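# Move the green block into the blue tray

## Task

Get the green block into the blue tray. The robot must stay upright and must not finish leaning, and nothing may be knocked or placed outside the work area, or the task fails.

## Robot and tools

ROBOT. A Rainbow Robotics RB-Y1 in a physics simulation. It has a wheeled base (two drive wheels plus two rear casters), a torso that folds at ankle, knee and hip (the leg) and can also lean and twist, a head with a camera, and two seven-joint arms. Each arm ends in a parallel gripper with a wrist camera whose case juts out sideways and can strike things. The base is 0.58 m wide, extends 0.10 m in front of the drive axle and 0.57 m behind it, and needs a 0.58 m radius circle to spin in place. The bent leg can poke out past the front edge.

FRAMES. All positions are in metres. Base frame: origin on the floor between the drive wheels, x forward, y to the left, z up. The chest, left_hand and right_hand readings use this frame. A hand point lies midway between the finger pads, 0.03 m short of the fingertips; the fingers point along the hand's -z axis and close along its x axis. Printed hand positions can drift from the real ones at long reach or under load. base_odometry is in the odometry frame (the base frame where the scene began); it only counts wheel rotation, so slip looks like travel and bumps can turn the robot unnoticed. Heading is in rad, left positive, -3.142 to 3.142.

move. One action per call, plus optional "cameras" (list of head_camera, left_wrist_camera, right_wrist_camera or "all"; [] for none; omitted means all only when there is no action) and "blocking" (true/omitted waits until everything rests; false returns within about 0.5 s while motion continues). Allowed combinations: base and/or joints, optionally with min_time_s or contact_limits; or target alone or with min_time_s; or contact_limits alone. An empty move just reports state and images.
- base: one object {"x_m_s", "turn_rad_s", "for_s"}. These are velocities held for a duration, not a destination. x_m_s is forward speed (negative reverses), 0.005 to 1.5 m/s in magnitude or 0; turn_rad_s is leftward turn rate, 0.02 to 1.509 rad/s in magnitude or 0; for_s 0.1 to 5 s. Omitted velocities are 0. No sideways motion. Acceleration is 0.4 m/s² (turning 0.5 rad/s²), so distance is roughly speed times for_s, or acceleration times for_s² for short pushes. If |x_m_s| + 0.27×|turn_rad_s| exceeds 1.5, both shrink proportionally.
- joints: a map from joint name to an absolute target. Angles in rad, grippers in m of opening. Ranges: torso_squat_rad 0 to 1.2 (bigger lowers the chest); torso_shift_rad -0.3 to 0.6 (hips forward); torso_pitch_rad -0.2 to 1.4 (lean forward); torso_yaw_rad -1.5 to 1.5 (left positive; raise both shoulder rolls outward by at least 0.2 first); head_pan_rad -0.523 to 0.523; head_tilt_rad -0.35 to 1.57 (down positive). Per arm: shoulder_pitch -2.356 to 2.356 (negative raises forward); left_shoulder_roll 0 to 3.141, right_shoulder_roll -3.141 to 0 (away from body); shoulder_yaw -2.094 to 2.094; elbow -2.617 to 0.01 (negative bends); forearm_roll -3.141 to 3.141; wrist_pitch -1.57 to 1.919; hand_roll -2.705 to 2.705; gripper_m 0 to 0.1. Torso combos must also hold: squat+shift ≤ 1.52; squat−shift+pitch ≤ 1.57; shift+0.5pitch−0.4squat ≤ 0.7; shift+0.3pitch−0.5squat ≤ 0.39, else those joints stop partway as off_target.
- target: absolute pose for one hand: side ("left"/"right"), x, y, z in base frame metres (-3 to 3), quat_wxyz as four numbers in the printed format. It is converted once into arm joint angles, so the hand follows a curve; break long moves into steps. Refused while another move runs.
- min_time_s: 0.1 to 8 s, the shortest duration for arm, head and torso motions.
- contact_limits: gripper current caps, left_gripper_m / right_gripper_m, 200 to 672.5 mA (default 672.5); lower means softer squeeze, persistent until changed.
To grasp, command an opening at least 0.005 m narrower than the object.

Other tools. wait {seconds 0–10, cameras} lets time pass, returning early once running moves finish. stop {cameras} brakes everything you started. zoom_image {camera, region [x0,y0,x1,y1] pixels from top-left, up to 504×504} enlarges part of the latest image of that camera. finished_scene {scene: 1} ends the attempt permanently; the block must stay in the tray afterwards.

RESULTS. "move" reads done or the worst status. base_status, joint_status, left_hand_status, right_hand_status: moving, done, reached (within 10 mm, 2°), short, refused (nothing moved), off_target (may still be pushing), stopped, not_followed (arm held back by self-collision check, message "joint command not followed"), contact_stop (torso only), time_out, limit_stop_at_<name> (built-in guard, e.g. own_body_*), torque_fault, limit_stop_at_motor_heat. Unrequested stops, refusals and invalid keys matter: after a refusal or an unplanned stop, the rest of that reply's calls are skipped. on_its_own lists things the robot did by itself. lidar_m: 12 distances in 30° sectors, first straight ahead then counter-clockwise, "-" for nothing; it sees only a plane 0.23 m up. motor_effort: wheel load %, peak in brackets; high effort at rest means pushing something. wheel_motors_off is 1 when wheels cut out for 2 s after stalling. Joint torques, external torques and wrist force/torque are uncalibrated hints of contact or load. MOTOR HOT warns of heating.

AVOID. Fast bending or hard braking with arms reaching forward or carrying weight can tip the robot. Don't drive into furniture; the base won't stop itself, and the body can snag and topple. Don't let the arms collide or squeeze each other, including fingers and camera cases. Don't press arm joints to their torque limits (10 s freeze) or hold strained poses long (heat lockout). Lower the block gently rather than dropping it, and don't knock anything away.

Each tool is called as name(argument=value, ...) on one line, values as JSON.

## Session

move(cameras=["all"])

Scene clock: 0.00 s.
Joint torques (N m): no reading
External joint torques (N m): no reading
Wrist force (N): no reading
Wrist torque (N m): no reading
Wrist force, peak (N): no reading
base_odometry: x=+0.000 y=+0.000 heading=+0.000
lidar_m: 2.63 2.48 1.61 1.48 1.58 2.41 2.48 2.51 2.95 2.29 2.32 2.87
base_status: not commanded
joint_positions: torso_squat_rad=+0.350 torso_shift_rad=+0.000 torso_pitch_rad=+0.000 torso_yaw_rad=+0.000 left_shoulder_pitch_rad=-0.044 left_shoulder_roll_rad=+0.013 left_shoulder_yaw_rad=+0.015 left_elbow_rad=-0.286 left_forearm_roll_rad=+0.033 left_wrist_pitch_rad=-0.012 left_hand_roll_rad=-0.026 left_gripper_m=+0.100 right_shoulder_pitch_rad=-0.021 right_shoulder_roll_rad=-0.025 right_shoulder_yaw_rad=-0.028 right_elbow_rad=-0.274 right_forearm_roll_rad=+0.039 right_wrist_pitch_rad=-0.026 right_hand_roll_rad=+0.041 right_gripper_m=+0.100 head_pan_rad=+0.000 head_tilt_rad=+0.400
joint_status: not commanded
wheel_motors_off: 0
motor_effort: left_wheel=+1 right_wheel=+1
chest: x=-0.2280 y=-0.0003 z=+1.2475 quat_wxyz=(+1.000, +0.000, +0.000, +0.000) (m; base frame)
left_hand: x=-0.0559 y=+0.2293 z=+0.5834 quat_wxyz=(+0.986, +0.006, -0.169, +0.003) (m; base frame)
right_hand: x=-0.0748 y=-0.2412 z=+0.5795 quat_wxyz=(+0.987, -0.019, -0.158, +0.031) (m; base frame)
pictures: head_camera, left_wrist_camera, right_wrist_camera
Images, in order (width x height): head_camera 896x504, left_wrist_camera 644x364, right_wrist_camera 644x364.

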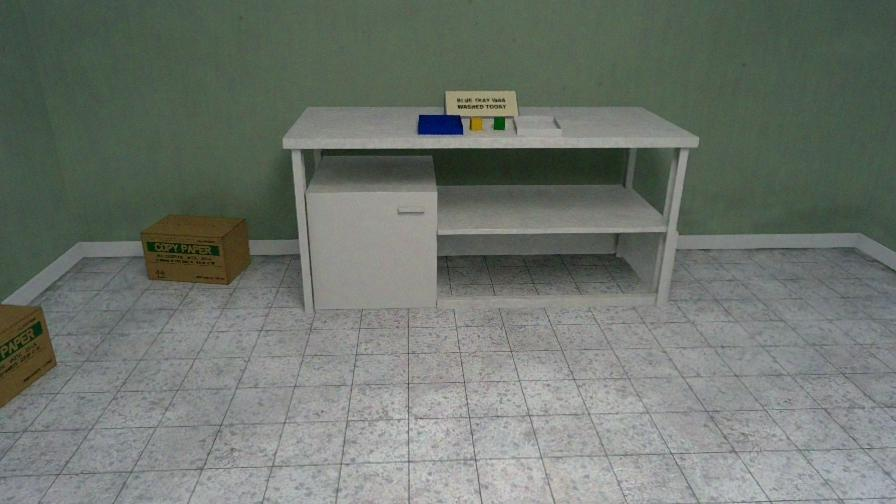

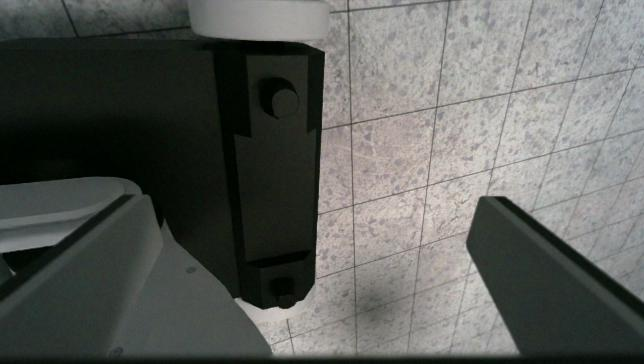

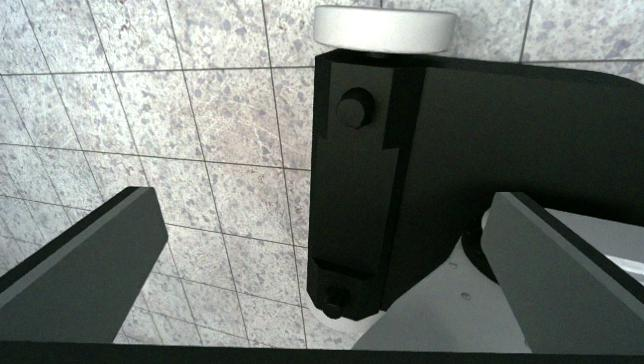

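zoom_image(camera="head_camera", region=[380, 80, 620, 160])

Scaled by 2.100.

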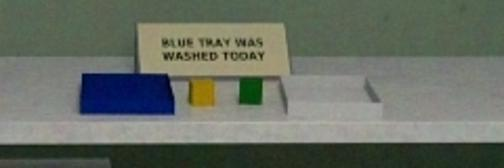

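move(base={"x_m_s": 0.4, "for_s": 4.0}, joints={"head_tilt_rad": 0.6, "torso_squat_rad": 0.1}, cameras=["head_camera"])

Scene clock: 44.87 s.
Joint torques (N m): left_arm=[-4.38 0.12 -0.57 -1.76 -0.12 -0.42 0.15] | right_arm=[-2.72 -0.92 -0.56 -2.26 -0.03 -0.66 -0.17]
External joint torques (N m): left_arm=[-0.1 -0.45 -0.61 0.56 -0.13 0.33 0.16] | right_arm=[0.93 0.39 -0.49 -0.31 -0.1 0.02 -0.18]
Wrist force (N): left_arm=[-1.5 -9.0 -14.1] | right_arm=[-3.4 -1.0 -3.0]
Wrist torque (N m): left_arm=[1.44 0.51 0.31] | right_arm=[0.20 -0.27 -0.01]
Wrist force, peak (N): left_arm=[-1.4 -9.2 -14.6] | right_arm=[-3.9 -0.9 -4.4]
move: done
base_odometry: x=+1.600 y=+0.000 heading=+0.000
lidar_m: 1.05 1.06 1.77 1.73 1.88 2.24 4.07 4.11 2.36 2.52 2.54 1.43
base_status: done (sent for 4 of 4 s)
joint_positions: torso_squat_rad=+0.100 torso_shift_rad=+0.000 torso_pitch_rad=+0.000 torso_yaw_rad=+0.000 left_shoulder_pitch_rad=-0.044 left_shoulder_roll_rad=+0.013 left_shoulder_yaw_rad=+0.015 left_elbow_rad=-0.286 left_forearm_roll_rad=+0.033 left_wrist_pitch_rad=-0.012 left_hand_roll_rad=-0.026 left_gripper_m=+0.100 right_shoulder_pitch_rad=-0.021 right_shoulder_roll_rad=-0.025 right_shoulder_yaw_rad=-0.028 right_elbow_rad=-0.274 right_forearm_roll_rad=+0.039 right_wrist_pitch_rad=-0.026 right_hand_roll_rad=+0.041 right_gripper_m=+0.100 head_pan_rad=+0.000 head_tilt_rad=+0.600
joint_status: all done
wheel_motors_off: 0
motor_effort: left_wheel=+1(21) right_wheel=-1(39)
chest: x=-0.2280 y=-0.0003 z=+1.2864 quat_wxyz=(+1.000, +0.000, +0.000, +0.000) (m; base frame)
left_hand: x=-0.0558 y=+0.2293 z=+0.6224 quat_wxyz=(+0.986, +0.006, -0.169, +0.003) (m; base frame)
right_hand: x=-0.0748 y=-0.2412 z=+0.6184 quat_wxyz=(+0.987, -0.019, -0.158, +0.031) (m; base frame)
pictures: head_camera
Images, in order (width x height): head_camera 896x504.

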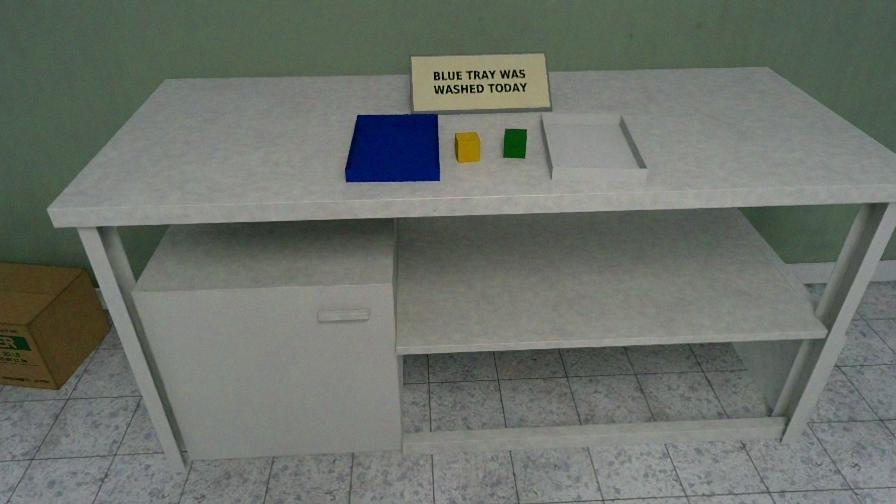

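zoom_image(camera="head_camera", region=[320, 40, 670, 220])

Scaled by 1.440.

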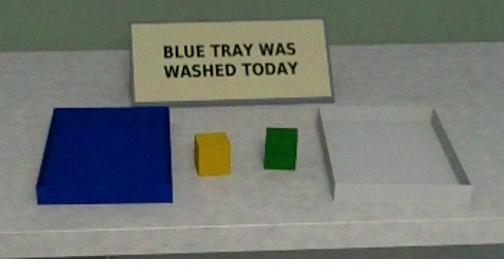

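zoom_image(camera="head_camera", region=[335, 100, 455, 190])

zoom_image(camera="head_camera", region=[440, 100, 660, 190])

Scaled by 4.200.

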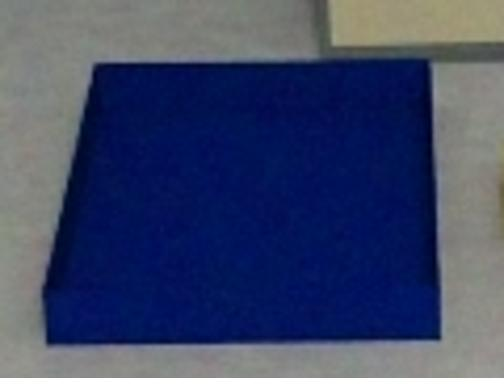

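Scaled by 2.291.

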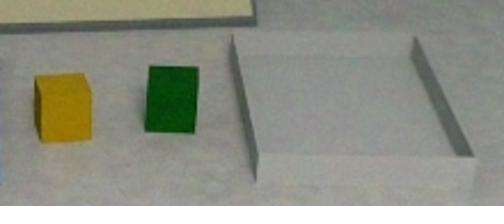

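move(base={"x_m_s": 0.3, "for_s": 2.0}, joints={"head_tilt_rad": 0.45, "torso_pitch_rad": 0.3, "right_shoulder_pitch_rad": -0.62, "right_shoulder_roll_rad": -0.15, "right_shoulder_yaw_rad": 0.0, "right_elbow_rad": -2.17, "right_forearm_roll_rad": 0.0, "right_wrist_pitch_rad": 1.7, "right_hand_roll_rad": 1.57, "right_gripper_m": 0.085}, cameras=["head_camera", "right_wrist_camera"])

Scene clock: 175.03 s.
Joint torques (N m): left_arm=[4.32 -0.25 0.08 1.2 -0.28 0.09 0.06] | right_arm=[-12.49 -3.01 -1.3 -8.12 0.18 -1.54 -0.41]
External joint torques (N m): left_arm=[0.52 -0.67 0 0.35 -0.28 0.27 0.07] | right_arm=[1.78 -0.17 0.1 -0.19 -0.23 -0.09 -0.39]
Wrist force (N): left_arm=[0.5 -8.9 -14.7] | right_arm=[-0.7 3.4 -2.6]
Wrist torque (N m): left_arm=[1.42 0.64 0.29] | right_arm=[-0.07 -0.15 -0.01]
Wrist force, peak (N): left_arm=[0.7 -9.2 -15.0] | right_arm=[-5.7 -1.2 -3.5]
move: done
base_odometry: x=+2.200 y=+0.000 heading=+0.000
lidar_m: 1.03 0.48 0.59 1.73 1.80 2.29 4.66 4.02 2.61 2.44 1.03 1.20
base_status: done (sent for 2 of 2 s)
joint_positions: torso_squat_rad=+0.100 torso_shift_rad=+0.000 torso_pitch_rad=+0.300 torso_yaw_rad=+0.000 left_shoulder_pitch_rad=-0.044 left_shoulder_roll_rad=+0.013 left_shoulder_yaw_rad=+0.015 left_elbow_rad=-0.286 left_forearm_roll_rad=+0.033 left_wrist_pitch_rad=-0.012 left_hand_roll_rad=-0.026 left_gripper_m=+0.100 right_shoulder_pitch_rad=-0.620 right_shoulder_roll_rad=-0.150 right_shoulder_yaw_rad=+0.000 right_elbow_rad=-2.170 right_forearm_roll_rad=+0.000 right_wrist_pitch_rad=+1.700 right_hand_roll_rad=+1.570 right_gripper_m=+0.085 head_pan_rad=+0.000 head_tilt_rad=+0.450
joint_status: all done
wheel_motors_off: 0
motor_effort: left_wheel=+1(23) right_wheel=-1(22)
chest: x=-0.1366 y=-0.0003 z=+1.2726 quat_wxyz=(+0.989, +0.000, +0.149, +0.000) (m; base frame)
left_hand: x=-0.1683 y=+0.2293 z=+0.5873 quat_wxyz=(+1.000, +0.006, -0.020, +0.002) (m; base frame)
right_hand: x=+0.3390 y=-0.1794 z=+1.1073 quat_wxyz=(+0.579, -0.289, -0.240, +0.724) (m; base frame)
pictures: head_camera, right_wrist_camera
Images, in order (width x height): head_camera 896x504, right_wrist_camera 644x364.

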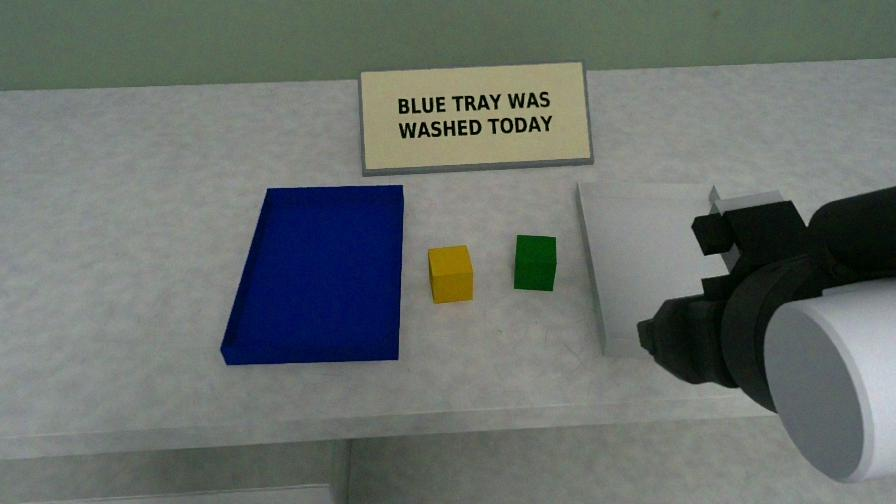

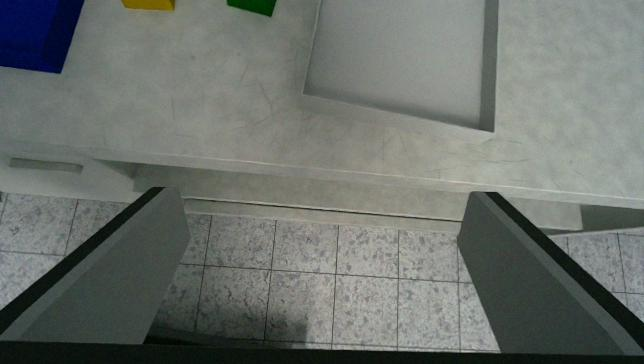

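zoom_image(camera="head_camera", region=[596, 170, 896, 490])

zoom_image(camera="right_wrist_camera", region=[0, 0, 504, 284])

Scaled by 1.575.

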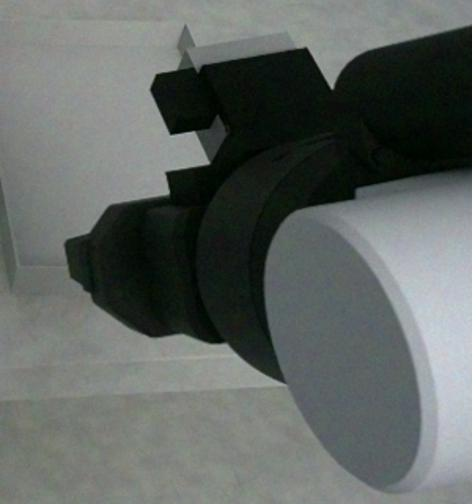

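Scaled by 1.000.

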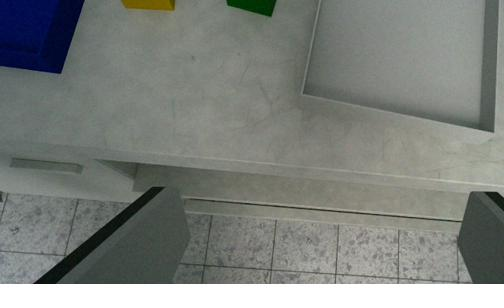

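move(base={"x_m_s": 0.2, "for_s": 1.0}, joints={"head_tilt_rad": 0.65}, cameras=["head_camera", "right_wrist_camera"])

Scene clock: 282.37 s.
Joint torques (N m): left_arm=[4.55 -0.53 0.03 1.14 -0.03 -0.17 0.11] | right_arm=[-12.84 -2.88 -1.14 -8.31 0.25 -1.51 -0.43]
External joint torques (N m): left_arm=[0.75 -0.95 -0.05 0.29 -0.04 0.02 0.12] | right_arm=[1.43 -0.04 0.26 -0.39 -0.16 -0.06 -0.42]
Wrist force (N): left_arm=[0.3 -9.2 -15.0] | right_arm=[-0.7 2.4 -2.6]
Wrist torque (N m): left_arm=[1.45 0.63 0.29] | right_arm=[0.00 -0.14 -0.03]
Wrist force, peak (N): left_arm=[0.2 -9.4 -14.9] | right_arm=[-1.1 3.4 -3.2]
move: done
base_odometry: x=+2.400 y=+0.000 heading=+0.000
lidar_m: 0.91 0.31 0.33 0.72 1.78 2.44 4.85 3.99 2.62 2.43 0.94 0.98
base_status: done (sent for 1 of 1 s)
joint_positions: torso_squat_rad=+0.100 torso_shift_rad=+0.000 torso_pitch_rad=+0.300 torso_yaw_rad=+0.000 left_shoulder_pitch_rad=-0.044 left_shoulder_roll_rad=+0.013 left_shoulder_yaw_rad=+0.015 left_elbow_rad=-0.286 left_forearm_roll_rad=+0.033 left_wrist_pitch_rad=-0.012 left_hand_roll_rad=-0.026 left_gripper_m=+0.100 right_shoulder_pitch_rad=-0.620 right_shoulder_roll_rad=-0.150 right_shoulder_yaw_rad=+0.000 right_elbow_rad=-2.170 right_forearm_roll_rad=+0.000 right_wrist_pitch_rad=+1.700 right_hand_roll_rad=+1.570 right_gripper_m=+0.085 head_pan_rad=+0.000 head_tilt_rad=+0.650
joint_status: all done
wheel_motors_off: 0
motor_effort: left_wheel=-3(19) right_wheel=-2(17)
chest: x=-0.1366 y=-0.0003 z=+1.2726 quat_wxyz=(+0.989, +0.000, +0.149, +0.000) (m; base frame)
left_hand: x=-0.1683 y=+0.2293 z=+0.5873 quat_wxyz=(+1.000, +0.006, -0.020, +0.002) (m; base frame)
right_hand: x=+0.3390 y=-0.1794 z=+1.1073 quat_wxyz=(+0.579, -0.289, -0.239, +0.724) (m; base frame)
pictures: head_camera, right_wrist_camera
Images, in order (width x height): head_camera 896x504, right_wrist_camera 644x364.

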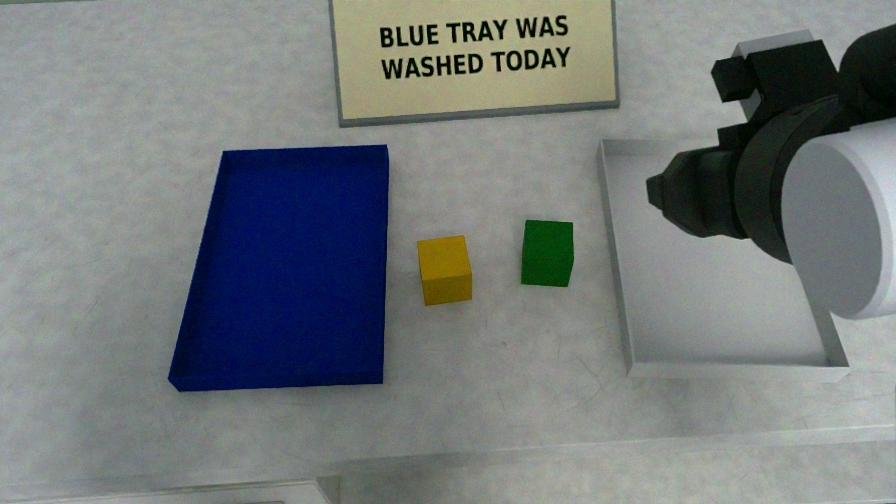

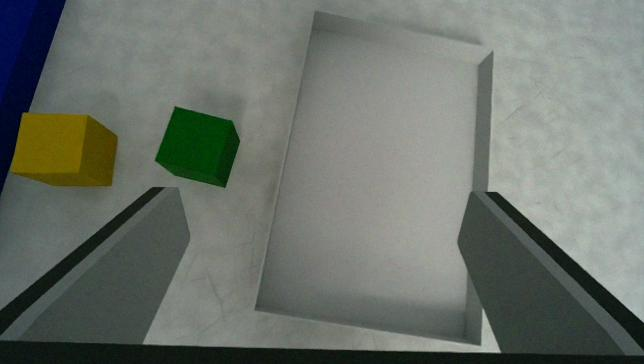

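move(target={"side": "right", "x": 0.34, "y": -0.109, "z": 1.045, "quat_wxyz": [0.6533, -0.2706, -0.2706, 0.6533]}, cameras=["head_camera", "right_wrist_camera"])

Scene clock: 342.47 s.
Joint torques (N m): left_arm=[4.6 -0.4 -0.08 0.92 -0.06 -0.1 0.08] | right_arm=[-12.25 1.06 -1.48 -10.08 0.29 -1.24 0.06]
External joint torques (N m): left_arm=[0.81 -0.82 -0.16 0.07 -0.07 0.08 0.08] | right_arm=[1.32 -0.49 -1.31 -0.84 -0.32 0.19 0.06]
Wrist force (N): left_arm=[0.5 -8.9 -14.6] | right_arm=[-1.5 2.8 -2.8]
Wrist torque (N m): left_arm=[1.41 0.64 0.32] | right_arm=[-0.01 -0.18 -0.01]
Wrist force, peak (N): left_arm=[0.2 -9.1 -14.9] | right_arm=[-0.8 3.3 -3.4]
move: done
base_odometry: x=+2.400 y=+0.000 heading=+0.000
lidar_m: 0.90 0.30 0.33 0.71 1.78 2.43 4.86 3.98 2.62 2.43 0.93 0.98
base_status: not commanded
joint_positions: torso_squat_rad=+0.100 torso_shift_rad=+0.000 torso_pitch_rad=+0.300 torso_yaw_rad=+0.000 left_shoulder_pitch_rad=-0.044 left_shoulder_roll_rad=+0.013 left_shoulder_yaw_rad=+0.015 left_elbow_rad=-0.286 left_forearm_roll_rad=+0.033 left_wrist_pitch_rad=-0.012 left_hand_roll_rad=-0.026 left_gripper_m=+0.100 right_shoulder_pitch_rad=-0.527 right_shoulder_roll_rad=+0.000 right_shoulder_yaw_rad=+0.206 right_elbow_rad=-1.997 right_forearm_roll_rad=+0.244 right_wrist_pitch_rad=+1.452 right_hand_roll_rad=+1.245 right_gripper_m=+0.085 head_pan_rad=+0.000 head_tilt_rad=+0.650
joint_status: all done
wheel_motors_off: 0
motor_effort: left_wheel=+0(3) right_wheel=-1(2)
chest: x=-0.1366 y=-0.0003 z=+1.2726 quat_wxyz=(+0.989, +0.000, +0.149, +0.000) (m; base frame)
left_hand: x=-0.1684 y=+0.2293 z=+0.5873 quat_wxyz=(+1.000, +0.006, -0.020, +0.002) (m; base frame)
right_hand: x=+0.3398 y=-0.1088 z=+1.0453 quat_wxyz=(+0.653, -0.270, -0.271, +0.654) (m; base frame)
right_hand_status: reached (checked arc, planned for 0.5 s): 0 mm and 0.1 deg off.
pictures: head_camera, right_wrist_camera
Images, in order (width x height): head_camera 896x504, right_wrist_camera 644x364.

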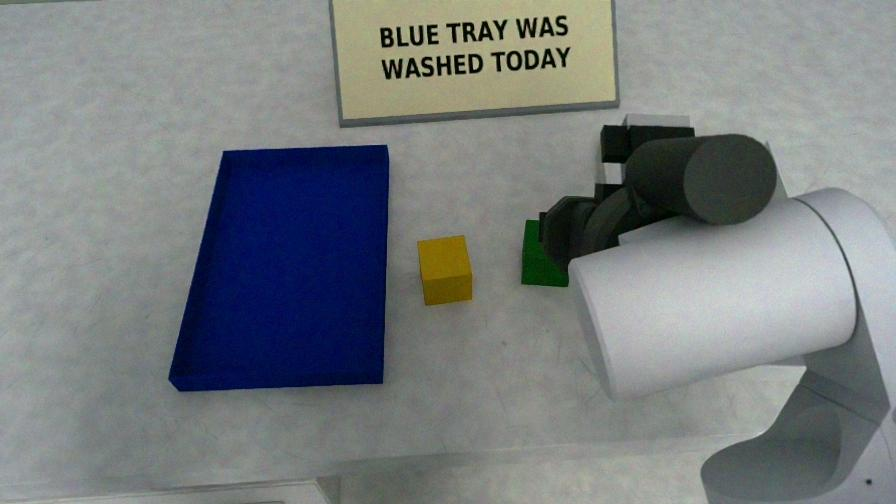

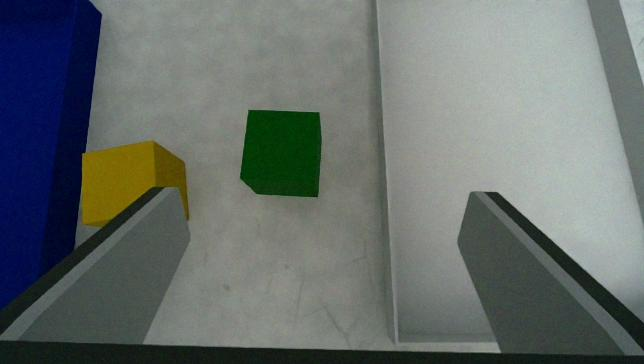

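zoom_image(camera="right_wrist_camera", region=[180, 70, 400, 230])

Scaled by 2.291 from the camera's 644x364 image, which has a finer 828x468 frame.

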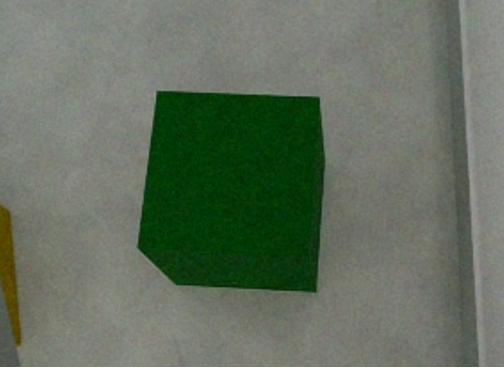

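move(target={"side": "right", "x": 0.365, "y": -0.082, "z": 0.985, "quat_wxyz": [0.6533, -0.2706, -0.2706, 0.6533]}, cameras=["head_camera", "right_wrist_camera"])

Scene clock: 398.10 s.
Joint torques (N m): left_arm=[4.43 -0.4 -0.32 0.76 -0.05 -0.06 0] | right_arm=[-14.67 1.88 -0.16 -10.61 0.81 -1.24 -0.08]
External joint torques (N m): left_arm=[0.63 -0.83 -0.4 -0.09 -0.05 0.12 0] | right_arm=[0.09 -0.23 0.24 -0.64 0.03 0.11 -0.07]
Wrist force (N): left_arm=[0.3 -9.0 -14.4] | right_arm=[-1.5 2.9 -2.7]
Wrist torque (N m): left_arm=[1.43 0.61 0.31] | right_arm=[-0.02 -0.17 0.03]
Wrist force, peak (N): left_arm=[0.2 -9.3 -15.0] | right_arm=[-1.2 3.4 -3.5]
move: done
base_odometry: x=+2.400 y=+0.000 heading=+0.000
lidar_m: 0.90 0.30 0.33 0.72 1.79 2.43 4.86 3.98 2.61 2.43 0.94 0.97
base_status: not commanded
joint_positions: torso_squat_rad=+0.100 torso_shift_rad=+0.000 torso_pitch_rad=+0.300 torso_yaw_rad=+0.000 left_shoulder_pitch_rad=-0.044 left_shoulder_roll_rad=+0.013 left_shoulder_yaw_rad=+0.015 left_elbow_rad=-0.286 left_forearm_roll_rad=+0.033 left_wrist_pitch_rad=-0.012 left_hand_roll_rad=-0.026 left_gripper_m=+0.100 right_shoulder_pitch_rad=-0.567 right_shoulder_roll_rad=+0.000 right_shoulder_yaw_rad=+0.261 right_elbow_rad=-1.699 right_forearm_roll_rad=+0.287 right_wrist_pitch_rad=+1.218 right_hand_roll_rad=+1.106 right_gripper_m=+0.085 head_pan_rad=+0.000 head_tilt_rad=+0.650
joint_status: all done
wheel_motors_off: 0
motor_effort: left_wheel=-1(3) right_wheel=-1(2)
chest: x=-0.1366 y=-0.0003 z=+1.2726 quat_wxyz=(+0.989, +0.000, +0.149, +0.000) (m; base frame)
left_hand: x=-0.1684 y=+0.2293 z=+0.5873 quat_wxyz=(+1.000, +0.006, -0.020, +0.002) (m; base frame)
right_hand: x=+0.3649 y=-0.0821 z=+0.9851 quat_wxyz=(+0.653, -0.271, -0.271, +0.653) (m; base frame)
right_hand_status: reached (checked arc, planned for 0.6 s): 0 mm and 0.0 deg off.
pictures: head_camera, right_wrist_camera
Images, in order (width x height): head_camera 896x504, right_wrist_camera 644x364.

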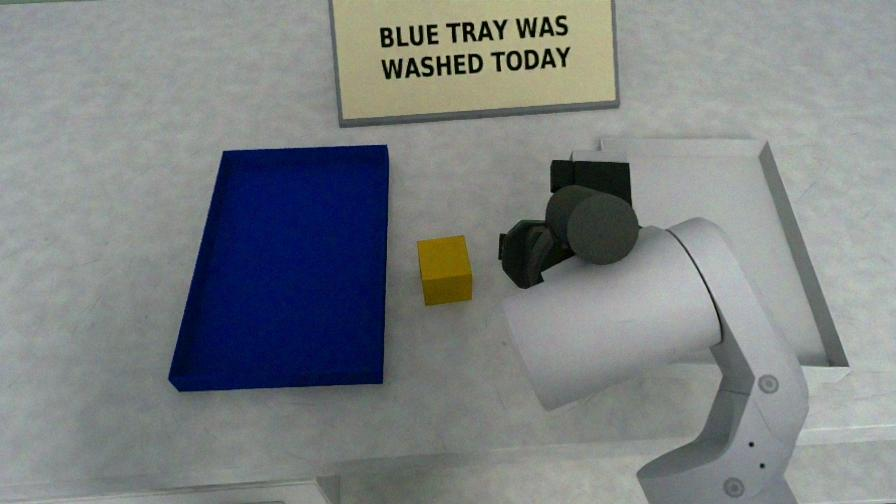

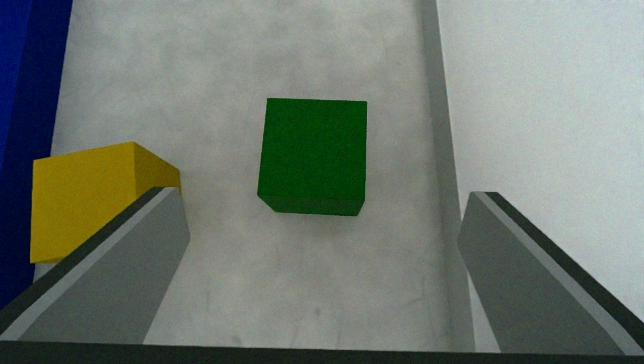

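move(target={"side": "right", "x": 0.412, "y": -0.078, "z": 0.895, "quat_wxyz": [0.6533, -0.2706, -0.2706, 0.6533]}, min_time_s=1.2, cameras=["right_wrist_camera"])

Scene clock: 445.90 s.
Joint torques (N m): left_arm=[3.96 -0.59 0.34 1.16 -0.03 0.05 -0.11] | right_arm=[-14.78 0.51 -2.21 -9.32 0.43 -1.01 -0.2]
External joint torques (N m): left_arm=[0.17 -1.01 0.26 0.31 -0.03 0.23 -0.11] | right_arm=[2.89 -0.08 -1.36 0.6 -0.38 0.21 -0.19]
Wrist force (N): left_arm=[0.1 -8.8 -14.3] | right_arm=[-1.0 2.7 -1.6]
Wrist torque (N m): left_arm=[1.40 0.61 0.29] | right_arm=[0.00 -0.13 -0.01]
Wrist force, peak (N): left_arm=[0.1 -9.4 -15.0] | right_arm=[-4.5 -13.2 30.6]
move: done
base_odometry: x=+2.400 y=+0.000 heading=+0.000
lidar_m: 0.90 0.31 0.32 0.72 1.79 2.44 4.85 3.99 2.62 2.43 0.93 0.98
base_status: not commanded
joint_positions: torso_squat_rad=+0.100 torso_shift_rad=+0.000 torso_pitch_rad=+0.300 torso_yaw_rad=+0.000 left_shoulder_pitch_rad=-0.044 left_shoulder_roll_rad=+0.013 left_shoulder_yaw_rad=+0.015 left_elbow_rad=-0.286 left_forearm_roll_rad=+0.033 left_wrist_pitch_rad=-0.012 left_hand_roll_rad=-0.026 left_gripper_m=+0.100 right_shoulder_pitch_rad=-0.748 right_shoulder_roll_rad=-0.017 right_shoulder_yaw_rad=+0.241 right_elbow_rad=-1.113 right_forearm_roll_rad=+0.318 right_wrist_pitch_rad=+0.820 right_hand_roll_rad=+0.925 right_gripper_m=+0.085 head_pan_rad=+0.000 head_tilt_rad=+0.650
joint_status: all done
wheel_motors_off: 0
motor_effort: left_wheel=+3(4) right_wheel=+0(2)
chest: x=-0.1367 y=-0.0003 z=+1.2726 quat_wxyz=(+0.989, +0.000, +0.149, +0.000) (m; base frame)
left_hand: x=-0.1683 y=+0.2293 z=+0.5873 quat_wxyz=(+1.000, +0.006, -0.020, +0.002) (m; base frame)
right_hand: x=+0.4114 y=-0.0779 z=+0.8962 quat_wxyz=(+0.653, -0.271, -0.271, +0.653) (m; base frame)
right_hand_status: reached (checked arc, planned for 1.2 s): 1 mm and 0.1 deg off.
pictures: right_wrist_camera
Images, in order (width x height): right_wrist_camera 644x364.

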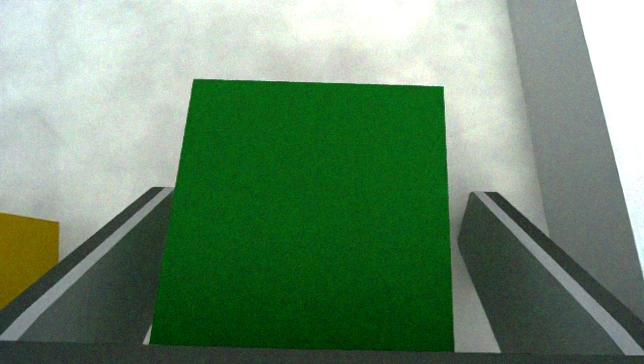

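wait(seconds=0, cameras=["head_camera", "right_wrist_camera"])

zoom_image(camera="head_camera", region=[380, 130, 680, 340])

Scene clock: 462.13 s.
Joint torques (N m): left_arm=[4.12 -0.38 -0.09 1 0 -0.01 0.14] | right_arm=[-14.8 0.39 -2.27 -9.72 0.45 -1.03 -0.21]
External joint torques (N m): left_arm=[0.33 -0.8 -0.17 0.15 0 0.17 0.15] | right_arm=[2.88 -0.2 -1.42 0.18 -0.36 0.18 -0.2]
Wrist force (N): left_arm=[0.0 -9.3 -14.5] | right_arm=[-1.7 2.3 -2.3]
Wrist torque (N m): left_arm=[1.46 0.59 0.33] | right_arm=[0.07 -0.25 -0.01]
Wrist force, peak (N): left_arm=[0.3 -9.2 -14.9] | right_arm=[-2.1 3.1 -3.0]
base_odometry: x=+2.400 y=+0.000 heading=+0.000
lidar_m: 0.90 0.31 0.33 0.72 1.78 2.44 4.85 3.98 2.61 2.43 0.94 0.98
base_status: not commanded
joint_positions: torso_squat_rad=+0.100 torso_shift_rad=+0.000 torso_pitch_rad=+0.300 torso_yaw_rad=+0.000 left_shoulder_pitch_rad=-0.044 left_shoulder_roll_rad=+0.013 left_shoulder_yaw_rad=+0.015 left_elbow_rad=-0.286 left_forearm_roll_rad=+0.033 left_wrist_pitch_rad=-0.012 left_hand_roll_rad=-0.026 left_gripper_m=+0.100 right_shoulder_pitch_rad=-0.748 right_shoulder_roll_rad=-0.017 right_shoulder_yaw_rad=+0.241 right_elbow_rad=-1.113 right_forearm_roll_rad=+0.318 right_wrist_pitch_rad=+0.820 right_hand_roll_rad=+0.925 right_gripper_m=+0.085 head_pan_rad=+0.000 head_tilt_rad=+0.650
joint_status: all done
wheel_motors_off: 0
motor_effort: left_wheel=+1(4) right_wheel=+0(2)
chest: x=-0.1367 y=-0.0003 z=+1.2726 quat_wxyz=(+0.989, +0.000, +0.149, +0.000) (m; base frame)
left_hand: x=-0.1683 y=+0.2293 z=+0.5873 quat_wxyz=(+1.000, +0.006, -0.020, +0.002) (m; base frame)
right_hand: x=+0.4114 y=-0.0779 z=+0.8962 quat_wxyz=(+0.653, -0.271, -0.271, +0.653) (m; base frame)
right_hand_status: reached (checked arc, planned for 1.2 s): 1 mm and 0.1 deg off.
pictures: head_camera, right_wrist_camera
Images, in order (width x height): head_camera 896x504, right_wrist_camera 644x364.

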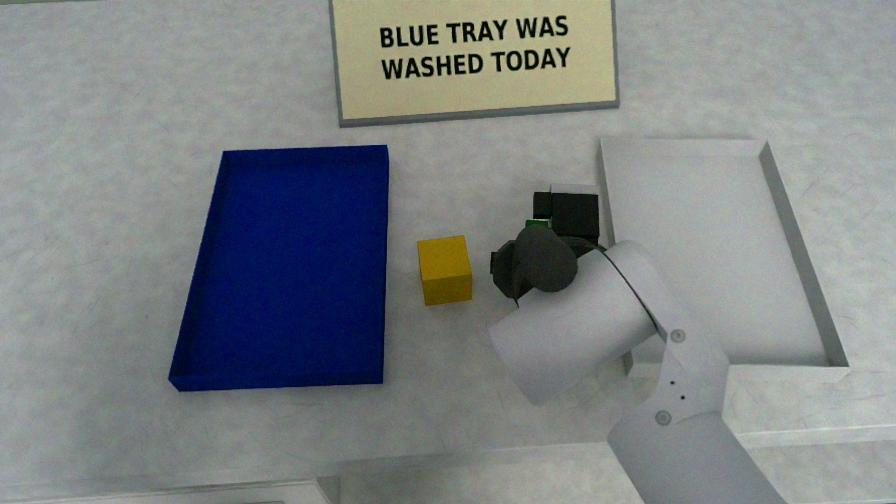

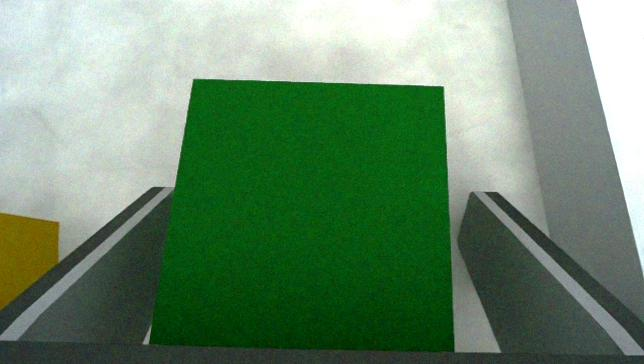

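Scaled by 1.680.

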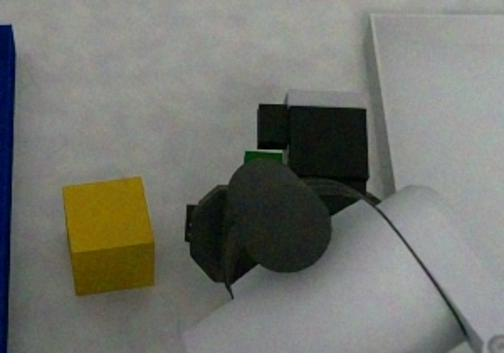

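move(joints={"right_gripper_m": 0.035}, contact_limits={"right_gripper_m": 450}, cameras=["right_wrist_camera"])

Scene clock: 492.33 s.
Joint torques (N m): left_arm=[4.45 -0.5 0.09 0.93 -0.12 0.17 0.11] | right_arm=[-14.91 0.38 -2.25 -9.58 0.4 -1.04 -0.29]
External joint torques (N m): left_arm=[0.66 -0.92 0.01 0.08 -0.12 0.35 0.12] | right_arm=[2.76 -0.21 -1.4 0.31 -0.41 0.17 -0.29]
Wrist force (N): left_arm=[0.2 -9.1 -14.5] | right_arm=[-1.3 3.0 -2.2]
Wrist torque (N m): left_arm=[1.43 0.61 0.30] | right_arm=[0.01 -0.13 0.00]
Wrist force, peak (N): left_arm=[0.3 -9.2 -14.9] | right_arm=[-1.8 3.4 -2.7]
move: off_target
base_odometry: x=+2.400 y=+0.000 heading=+0.000
lidar_m: 0.91 0.30 0.32 0.72 1.79 2.44 4.86 3.98 2.62 2.42 0.94 0.98
base_status: not commanded
joint_positions: torso_squat_rad=+0.100 torso_shift_rad=+0.000 torso_pitch_rad=+0.300 torso_yaw_rad=+0.000 left_shoulder_pitch_rad=-0.044 left_shoulder_roll_rad=+0.013 left_shoulder_yaw_rad=+0.015 left_elbow_rad=-0.286 left_forearm_roll_rad=+0.033 left_wrist_pitch_rad=-0.012 left_hand_roll_rad=-0.026 left_gripper_m=+0.100 right_shoulder_pitch_rad=-0.748 right_shoulder_roll_rad=-0.017 right_shoulder_yaw_rad=+0.241 right_elbow_rad=-1.113 right_forearm_roll_rad=+0.318 right_wrist_pitch_rad=+0.820 right_hand_roll_rad=+0.925 right_gripper_m=+0.049 head_pan_rad=+0.000 head_tilt_rad=+0.650
joint_status: right_gripper_m off_target (ended at +0.049, target +0.035)
wheel_motors_off: 0
motor_effort: left_wheel=+0(3) right_wheel=+1(1)
contact_limits: right_gripper_m 450 mA
chest: x=-0.1367 y=-0.0003 z=+1.2726 quat_wxyz=(+0.989, +0.000, +0.149, +0.000) (m; base frame)
left_hand: x=-0.1683 y=+0.2293 z=+0.5873 quat_wxyz=(+1.000, +0.006, -0.020, +0.002) (m; base frame)
right_hand: x=+0.4114 y=-0.0779 z=+0.8962 quat_wxyz=(+0.653, -0.271, -0.271, +0.653) (m; base frame)
pictures: right_wrist_camera
Images, in order (width x height): right_wrist_camera 644x364.

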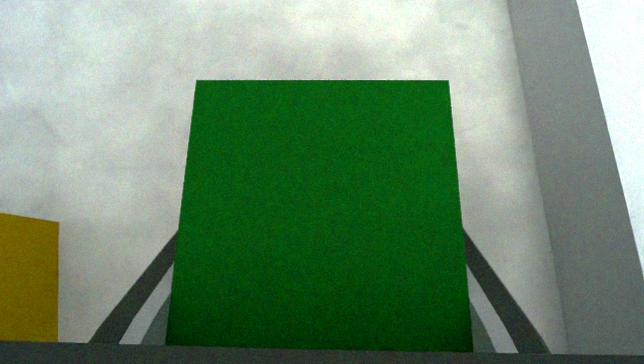

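move(joints={"right_shoulder_pitch_rad": -0.567, "right_shoulder_roll_rad": 0.0, "right_shoulder_yaw_rad": 0.261, "right_elbow_rad": -1.699, "right_forearm_roll_rad": 0.287, "right_wrist_pitch_rad": 1.218, "right_hand_roll_rad": 1.106, "left_shoulder_roll_rad": 0.3}, min_time_s=1.0, cameras=["right_wrist_camera"])

move(joints={"torso_yaw_rad": 0.5}, min_time_s=1.3, cameras=["head_camera", "right_wrist_camera"])

Scene clock: 529.93 s.
Joint torques (N m): left_arm=[4.6 7.1 0.68 0.87 -0.21 0.11 0] | right_arm=[-13.55 2.53 -0.34 -11.23 0.66 -1.7 -0.25]
External joint torques (N m): left_arm=[0.42 -1.09 -0.35 -0.02 -0.24 0.29 0] | right_arm=[1.21 0.42 0.07 -1.26 -0.13 -0.35 -0.24]
Wrist force (N): left_arm=[0.2 -10.6 -14.5] | right_arm=[-1.2 3.1 -3.4]
Wrist torque (N m): left_arm=[1.51 0.62 0.29] | right_arm=[0.04 -0.18 -0.05]
Wrist force, peak (N): left_arm=[0.4 -10.6 -15.0] | right_arm=[2.8 -20.6 9.9]
move: done
base_odometry: x=+2.400 y=+0.000 heading=+0.000
lidar_m: 0.90 0.31 0.33 0.71 1.79 2.44 4.85 3.98 2.61 2.43 0.94 0.98
base_status: not commanded
joint_positions: torso_squat_rad=+0.100 torso_shift_rad=+0.000 torso_pitch_rad=+0.300 torso_yaw_rad=+0.000 left_shoulder_pitch_rad=-0.044 left_shoulder_roll_rad=+0.300 left_shoulder_yaw_rad=+0.015 left_elbow_rad=-0.286 left_forearm_roll_rad=+0.033 left_wrist_pitch_rad=-0.012 left_hand_roll_rad=-0.026 left_gripper_m=+0.100 right_shoulder_pitch_rad=-0.567 right_shoulder_roll_rad=+0.000 right_shoulder_yaw_rad=+0.261 right_elbow_rad=-1.699 right_forearm_roll_rad=+0.287 right_wrist_pitch_rad=+1.218 right_hand_roll_rad=+1.106 right_gripper_m=+0.049 head_pan_rad=+0.000 head_tilt_rad=+0.650
joint_status: all done
wheel_motors_off: 0
motor_effort: left_wheel=+3(4) right_wheel=+0(2)
contact_limits: right_gripper_m 450 mA
chest: x=-0.1366 y=-0.0003 z=+1.2726 quat_wxyz=(+0.989, +0.000, +0.149, +0.000) (m; base frame)
left_hand: x=-0.1566 y=+0.4417 z=+0.6195 quat_wxyz=(+0.989, +0.144, -0.022, -0.038) (m; base frame)
right_hand: x=+0.3649 y=-0.0820 z=+0.9851 quat_wxyz=(+0.653, -0.270, -0.271, +0.653) (m; base frame)
pictures: right_wrist_camera
Images, in order (width x height): right_wrist_camera 644x364.

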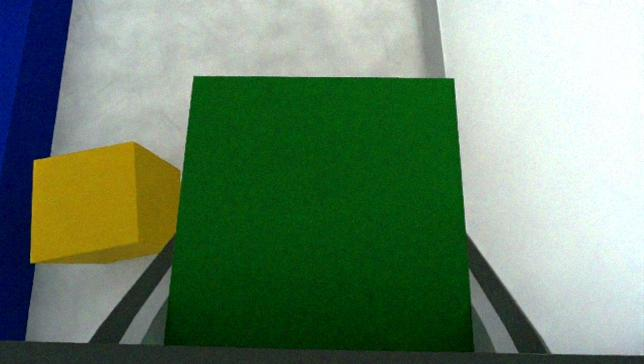

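Scene clock: 531.53 s.
Joint torques (N m): left_arm=[3.18 11.24 1.26 0.73 -0.12 -0.05 0.05] | right_arm=[-14.75 4.73 1 -11.18 0.42 -1.7 -0.18]
External joint torques (N m): left_arm=[-0.21 -0.81 -0.24 0.14 -0.17 0.17 0.04] | right_arm=[1.33 -0.13 0.01 -1.3 -0.14 -0.19 -0.18]
Wrist force (N): left_arm=[0.1 -11.6 -14.0] | right_arm=[-2.5 4.0 -2.3]
Wrist torque (N m): left_arm=[1.58 0.60 0.30] | right_arm=[-0.05 -0.26 -0.08]
Wrist force, peak (N): left_arm=[0.1 -11.9 -14.4] | right_arm=[-1.0 3.5 -4.2]
move: done
base_odometry: x=+2.400 y=+0.000 heading=+0.000
lidar_m: 0.90 0.30 0.32 0.72 1.78 2.43 4.86 3.98 2.62 2.43 0.94 0.99
base_status: not commanded
joint_positions: torso_squat_rad=+0.100 torso_shift_rad=+0.000 torso_pitch_rad=+0.300 torso_yaw_rad=+0.500 left_shoulder_pitch_rad=-0.043 left_shoulder_roll_rad=+0.300 left_shoulder_yaw_rad=+0.015 left_elbow_rad=-0.286 left_forearm_roll_rad=+0.033 left_wrist_pitch_rad=-0.012 left_hand_roll_rad=-0.026 left_gripper_m=+0.100 right_shoulder_pitch_rad=-0.567 right_shoulder_roll_rad=+0.000 right_shoulder_yaw_rad=+0.261 right_elbow_rad=-1.699 right_forearm_roll_rad=+0.287 right_wrist_pitch_rad=+1.218 right_hand_roll_rad=+1.106 right_gripper_m=+0.049 head_pan_rad=+0.000 head_tilt_rad=+0.650
joint_status: all done
wheel_motors_off: 0
motor_effort: left_wheel=+1(4) right_wheel=+1(1)
contact_limits: right_gripper_m 450 mA
chest: x=-0.1366 y=-0.0003 z=+1.2726 quat_wxyz=(+0.958, +0.037, +0.145, +0.245) (m; base frame)
left_hand: x=-0.3794 y=+0.4709 z=+0.6884 quat_wxyz=(+0.956, +0.217, +0.015, +0.196) (m; base frame)
right_hand: x=+0.3363 y=+0.1985 z=+0.9941 quat_wxyz=(+0.498, -0.150, -0.374, +0.768) (m; base frame)
pictures: head_camera, right_wrist_camera
Images, in order (width x height): head_camera 896x504, right_wrist_camera 644x364.

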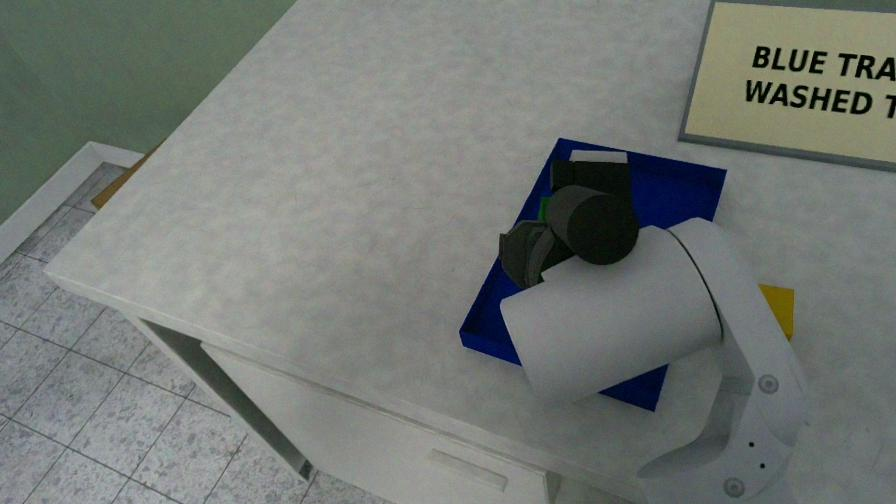

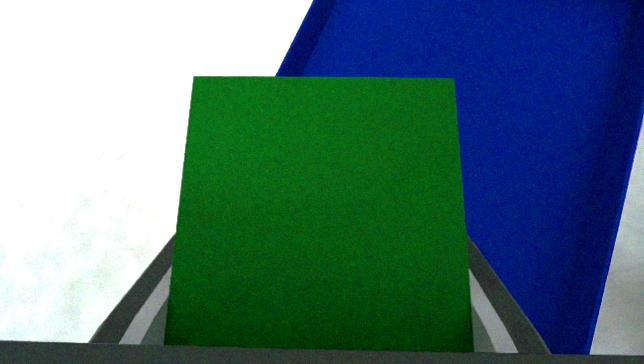

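move(target={"side": "right", "x": 0.375, "y": 0.197, "z": 0.915, "quat_wxyz": [0.4714, -0.1952, -0.3291, 0.7946]}, min_time_s=1.2, cameras=["head_camera", "right_wrist_camera"])

Scene clock: 574.10 s.
Joint torques (N m): left_arm=[2.84 10.94 1.19 0.54 0 -0.21 0.05] | right_arm=[-18.88 2.99 -1.24 -10.64 0.8 -1.4 -0.23]
External joint torques (N m): left_arm=[-0.55 -1.1 -0.31 -0.05 -0.06 0.02 0.05] | right_arm=[-0.65 -0.49 -1.45 -0.45 0.04 -0.08 -0.23]
Wrist force (N): left_arm=[0.3 -11.9 -14.0] | right_arm=[-0.9 3.7 -3.1]
Wrist torque (N m): left_arm=[1.62 0.62 0.28] | right_arm=[-0.04 -0.15 0.05]
Wrist force, peak (N): left_arm=[0.0 -11.7 -14.5] | right_arm=[-2.2 3.9 -3.3]
move: done
base_odometry: x=+2.400 y=+0.000 heading=+0.000
lidar_m: 0.90 0.30 0.33 0.72 1.79 2.44 4.85 3.98 2.62 2.43 0.94 0.98
base_status: not commanded
joint_positions: torso_squat_rad=+0.100 torso_shift_rad=+0.000 torso_pitch_rad=+0.300 torso_yaw_rad=+0.500 left_shoulder_pitch_rad=-0.043 left_shoulder_roll_rad=+0.300 left_shoulder_yaw_rad=+0.015 left_elbow_rad=-0.286 left_forearm_roll_rad=+0.033 left_wrist_pitch_rad=-0.012 left_hand_roll_rad=-0.026 left_gripper_m=+0.100 right_shoulder_pitch_rad=-0.676 right_shoulder_roll_rad=-0.049 right_shoulder_yaw_rad=+0.247 right_elbow_rad=-1.285 right_forearm_roll_rad=+0.336 right_wrist_pitch_rad=+0.985 right_hand_roll_rad=+1.064 right_gripper_m=+0.049 head_pan_rad=+0.000 head_tilt_rad=+0.650
joint_status: all done
wheel_motors_off: 0
motor_effort: left_wheel=+0(3) right_wheel=+0(1)
contact_limits: right_gripper_m 450 mA
chest: x=-0.1366 y=-0.0003 z=+1.2726 quat_wxyz=(+0.958, +0.037, +0.145, +0.245) (m; base frame)
left_hand: x=-0.3794 y=+0.4709 z=+0.6884 quat_wxyz=(+0.956, +0.217, +0.015, +0.196) (m; base frame)
right_hand: x=+0.3748 y=+0.1970 z=+0.9150 quat_wxyz=(+0.471, -0.195, -0.329, +0.795) (m; base frame)
right_hand_status: reached (checked arc, planned for 1.2 s): 0 mm and 0.0 deg off.
pictures: head_camera, right_wrist_camera
Images, in order (width x height): head_camera 896x504, right_wrist_camera 644x364.

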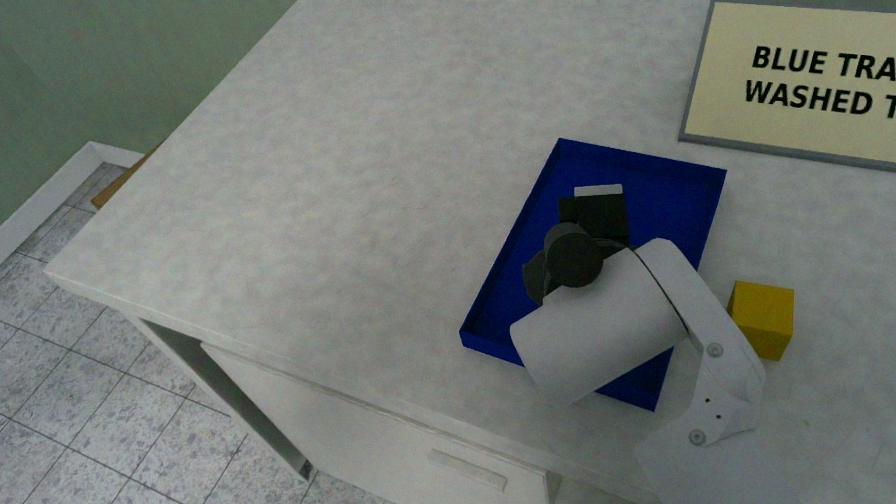

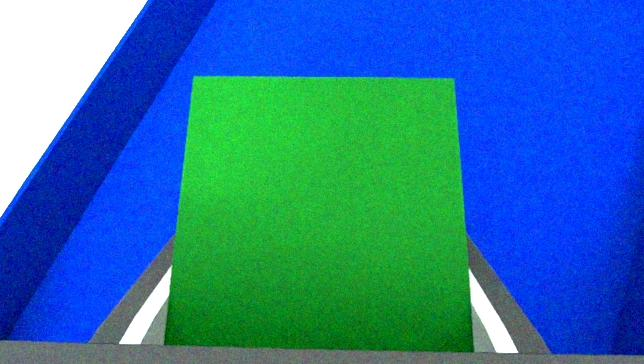

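move(target={"side": "right", "x": 0.375, "y": 0.197, "z": 0.905, "quat_wxyz": [0.4714, -0.1952, -0.3291, 0.7946]}, min_time_s=0.8, cameras=["right_wrist_camera"])

Scene clock: 579.67 s.
Joint torques (N m): left_arm=[3 11.06 1.33 0.45 -0.09 -0.09 0.03] | right_arm=[-15.97 2.78 1.39 -10.38 0.9 -1.68 -0.24]
External joint torques (N m): left_arm=[-0.39 -0.98 -0.17 -0.14 -0.15 0.14 0.03] | right_arm=[2.23 -0.69 1.18 -0.19 0.13 -0.37 -0.24]
Wrist force (N): left_arm=[0.1 -11.5 -14.2] | right_arm=[-1.4 3.6 -2.8]
Wrist torque (N m): left_arm=[1.59 0.59 0.31] | right_arm=[-0.01 -0.20 0.03]
Wrist force, peak (N): left_arm=[0.5 -11.6 -14.5] | right_arm=[-0.9 3.8 -3.5]
move: done
base_odometry: x=+2.400 y=+0.000 heading=+0.000
lidar_m: 0.90 0.31 0.33 0.72 1.79 2.43 4.86 3.98 2.62 2.42 0.93 0.98
base_status: not commanded
joint_positions: torso_squat_rad=+0.100 torso_shift_rad=+0.000 torso_pitch_rad=+0.300 torso_yaw_rad=+0.500 left_shoulder_pitch_rad=-0.043 left_shoulder_roll_rad=+0.300 left_shoulder_yaw_rad=+0.015 left_elbow_rad=-0.286 left_forearm_roll_rad=+0.033 left_wrist_pitch_rad=-0.012 left_hand_roll_rad=-0.026 left_gripper_m=+0.100 right_shoulder_pitch_rad=-0.675 right_shoulder_roll_rad=-0.050 right_shoulder_yaw_rad=+0.248 right_elbow_rad=-1.252 right_forearm_roll_rad=+0.343 right_wrist_pitch_rad=+0.952 right_hand_roll_rad=+1.049 right_gripper_m=+0.049 head_pan_rad=+0.000 head_tilt_rad=+0.650
joint_status: all done
wheel_motors_off: 0
motor_effort: left_wheel=+0(3) right_wheel=+1(1)
contact_limits: right_gripper_m 450 mA
chest: x=-0.1366 y=-0.0003 z=+1.2726 quat_wxyz=(+0.958, +0.037, +0.145, +0.245) (m; base frame)
left_hand: x=-0.3794 y=+0.4709 z=+0.6884 quat_wxyz=(+0.956, +0.217, +0.015, +0.196) (m; base frame)
right_hand: x=+0.3746 y=+0.1967 z=+0.9057 quat_wxyz=(+0.471, -0.195, -0.329, +0.795) (m; base frame)
right_hand_status: reached (checked arc, planned for 0.8 s): 1 mm and 0.0 deg off.
pictures: right_wrist_camera
Images, in order (width x height): right_wrist_camera 644x364.

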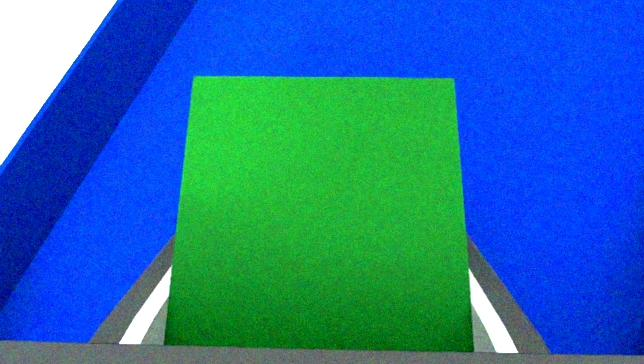

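move(target={"side": "right", "x": 0.375, "y": 0.197, "z": 0.9005, "quat_wxyz": [0.4714, -0.1952, -0.3291, 0.7946]}, min_time_s=0.8, cameras=[])

Scene clock: 585.70 s.
Joint torques (N m): left_arm=[3.49 10.42 1.7 0.61 -0.05 -0.13 -0.04] | right_arm=[-19.17 3.81 1.05 -10.27 0.81 -1.7 -0.28]
External joint torques (N m): left_arm=[0.1 -1.62 0.2 0.02 -0.11 0.1 -0.04] | right_arm=[-0.95 0.35 0.85 -0.11 0.04 -0.4 -0.28]
Wrist force (N): left_arm=[0.1 -11.6 -14.2] | right_arm=[-1.4 3.2 -2.9]
Wrist torque (N m): left_arm=[1.58 0.62 0.30] | right_arm=[0.07 -0.18 0.03]
Wrist force, peak (N): left_arm=[0.3 -11.8 -14.3] | right_arm=[-0.7 4.3 -3.0]
move: done
base_odometry: x=+2.400 y=+0.000 heading=+0.000
lidar_m: 0.90 0.31 0.32 0.72 1.79 2.43 4.85 3.98 2.62 2.42 0.93 0.99
base_status: not commanded
joint_positions: torso_squat_rad=+0.100 torso_shift_rad=+0.000 torso_pitch_rad=+0.300 torso_yaw_rad=+0.500 left_shoulder_pitch_rad=-0.043 left_shoulder_roll_rad=+0.300 left_shoulder_yaw_rad=+0.015 left_elbow_rad=-0.286 left_forearm_roll_rad=+0.033 left_wrist_pitch_rad=-0.012 left_hand_roll_rad=-0.026 left_gripper_m=+0.100 right_shoulder_pitch_rad=-0.677 right_shoulder_roll_rad=-0.050 right_shoulder_yaw_rad=+0.248 right_elbow_rad=-1.229 right_forearm_roll_rad=+0.349 right_wrist_pitch_rad=+0.933 right_hand_roll_rad=+1.040 right_gripper_m=+0.049 head_pan_rad=+0.000 head_tilt_rad=+0.650
joint_status: all done
wheel_motors_off: 0
motor_effort: left_wheel=-2(4) right_wheel=+0(1)
contact_limits: right_gripper_m 450 mA
chest: x=-0.1366 y=-0.0003 z=+1.2726 quat_wxyz=(+0.958, +0.037, +0.145, +0.245) (m; base frame)
left_hand: x=-0.3794 y=+0.4709 z=+0.6884 quat_wxyz=(+0.956, +0.217, +0.015, +0.196) (m; base frame)
right_hand: x=+0.3748 y=+0.1966 z=+0.9005 quat_wxyz=(+0.471, -0.195, -0.329, +0.795) (m; base frame)
right_hand_status: reached (checked arc, planned for 0.8 s): 0 mm and 0.0 deg off.
pictures: none
No camera images: "cameras" was empty.

move(target={"side": "right", "x": 0.375, "y": 0.197, "z": 0.898, "quat_wxyz": [0.4714, -0.1952, -0.3291, 0.7946]}, min_time_s=0.6, cameras=[])

Scene clock: 591.40 s.
Joint torques (N m): left_arm=[3.28 11.03 1.37 0.39 -0.02 -0.09 0.13] | right_arm=[-19.6 4.53 0.08 -10.31 0.99 -1.65 -0.29]
External joint torques (N m): left_arm=[-0.11 -1.01 -0.13 -0.21 -0.07 0.14 0.12] | right_arm=[-1.37 1.08 -0.12 -0.15 0.23 -0.35 -0.29]
Wrist force (N): left_arm=[0.1 -11.5 -13.9] | right_arm=[-1.1 3.1 -3.5]
Wrist torque (N m): left_arm=[1.59 0.61 0.29] | right_arm=[0.02 -0.16 0.01]
Wrist force, peak (N): left_arm=[0.2 -11.9 -14.3] | right_arm=[-1.2 3.7 -3.9]
move: done
base_odometry: x=+2.400 y=+0.000 heading=+0.000
lidar_m: 0.91 0.31 0.33 0.71 1.78 2.43 4.86 3.98 2.61 2.43 0.94 0.99
base_status: not commanded
joint_positions: torso_squat_rad=+0.100 torso_shift_rad=+0.000 torso_pitch_rad=+0.300 torso_yaw_rad=+0.500 left_shoulder_pitch_rad=-0.043 left_shoulder_roll_rad=+0.300 left_shoulder_yaw_rad=+0.015 left_elbow_rad=-0.286 left_forearm_roll_rad=+0.033 left_wrist_pitch_rad=-0.012 left_hand_roll_rad=-0.026 left_gripper_m=+0.100 right_shoulder_pitch_rad=-0.678 right_shoulder_roll_rad=-0.050 right_shoulder_yaw_rad=+0.248 right_elbow_rad=-1.217 right_forearm_roll_rad=+0.352 right_wrist_pitch_rad=+0.922 right_hand_roll_rad=+1.035 right_gripper_m=+0.049 head_pan_rad=+0.000 head_tilt_rad=+0.650
joint_status: all done
wheel_motors_off: 0
motor_effort: left_wheel=+1(4) right_wheel=+1(1)
contact_limits: right_gripper_m 450 mA
chest: x=-0.1366 y=-0.0003 z=+1.2726 quat_wxyz=(+0.958, +0.037, +0.145, +0.245) (m; base frame)
left_hand: x=-0.3794 y=+0.4709 z=+0.6884 quat_wxyz=(+0.956, +0.217, +0.015, +0.196) (m; base frame)
right_hand: x=+0.3749 y=+0.1967 z=+0.8979 quat_wxyz=(+0.471, -0.195, -0.329, +0.795) (m; base frame)
right_hand_status: reached (checked arc, planned for 0.6 s): 0 mm and 0.0 deg off.
pictures: none
No camera images: "cameras" was empty.


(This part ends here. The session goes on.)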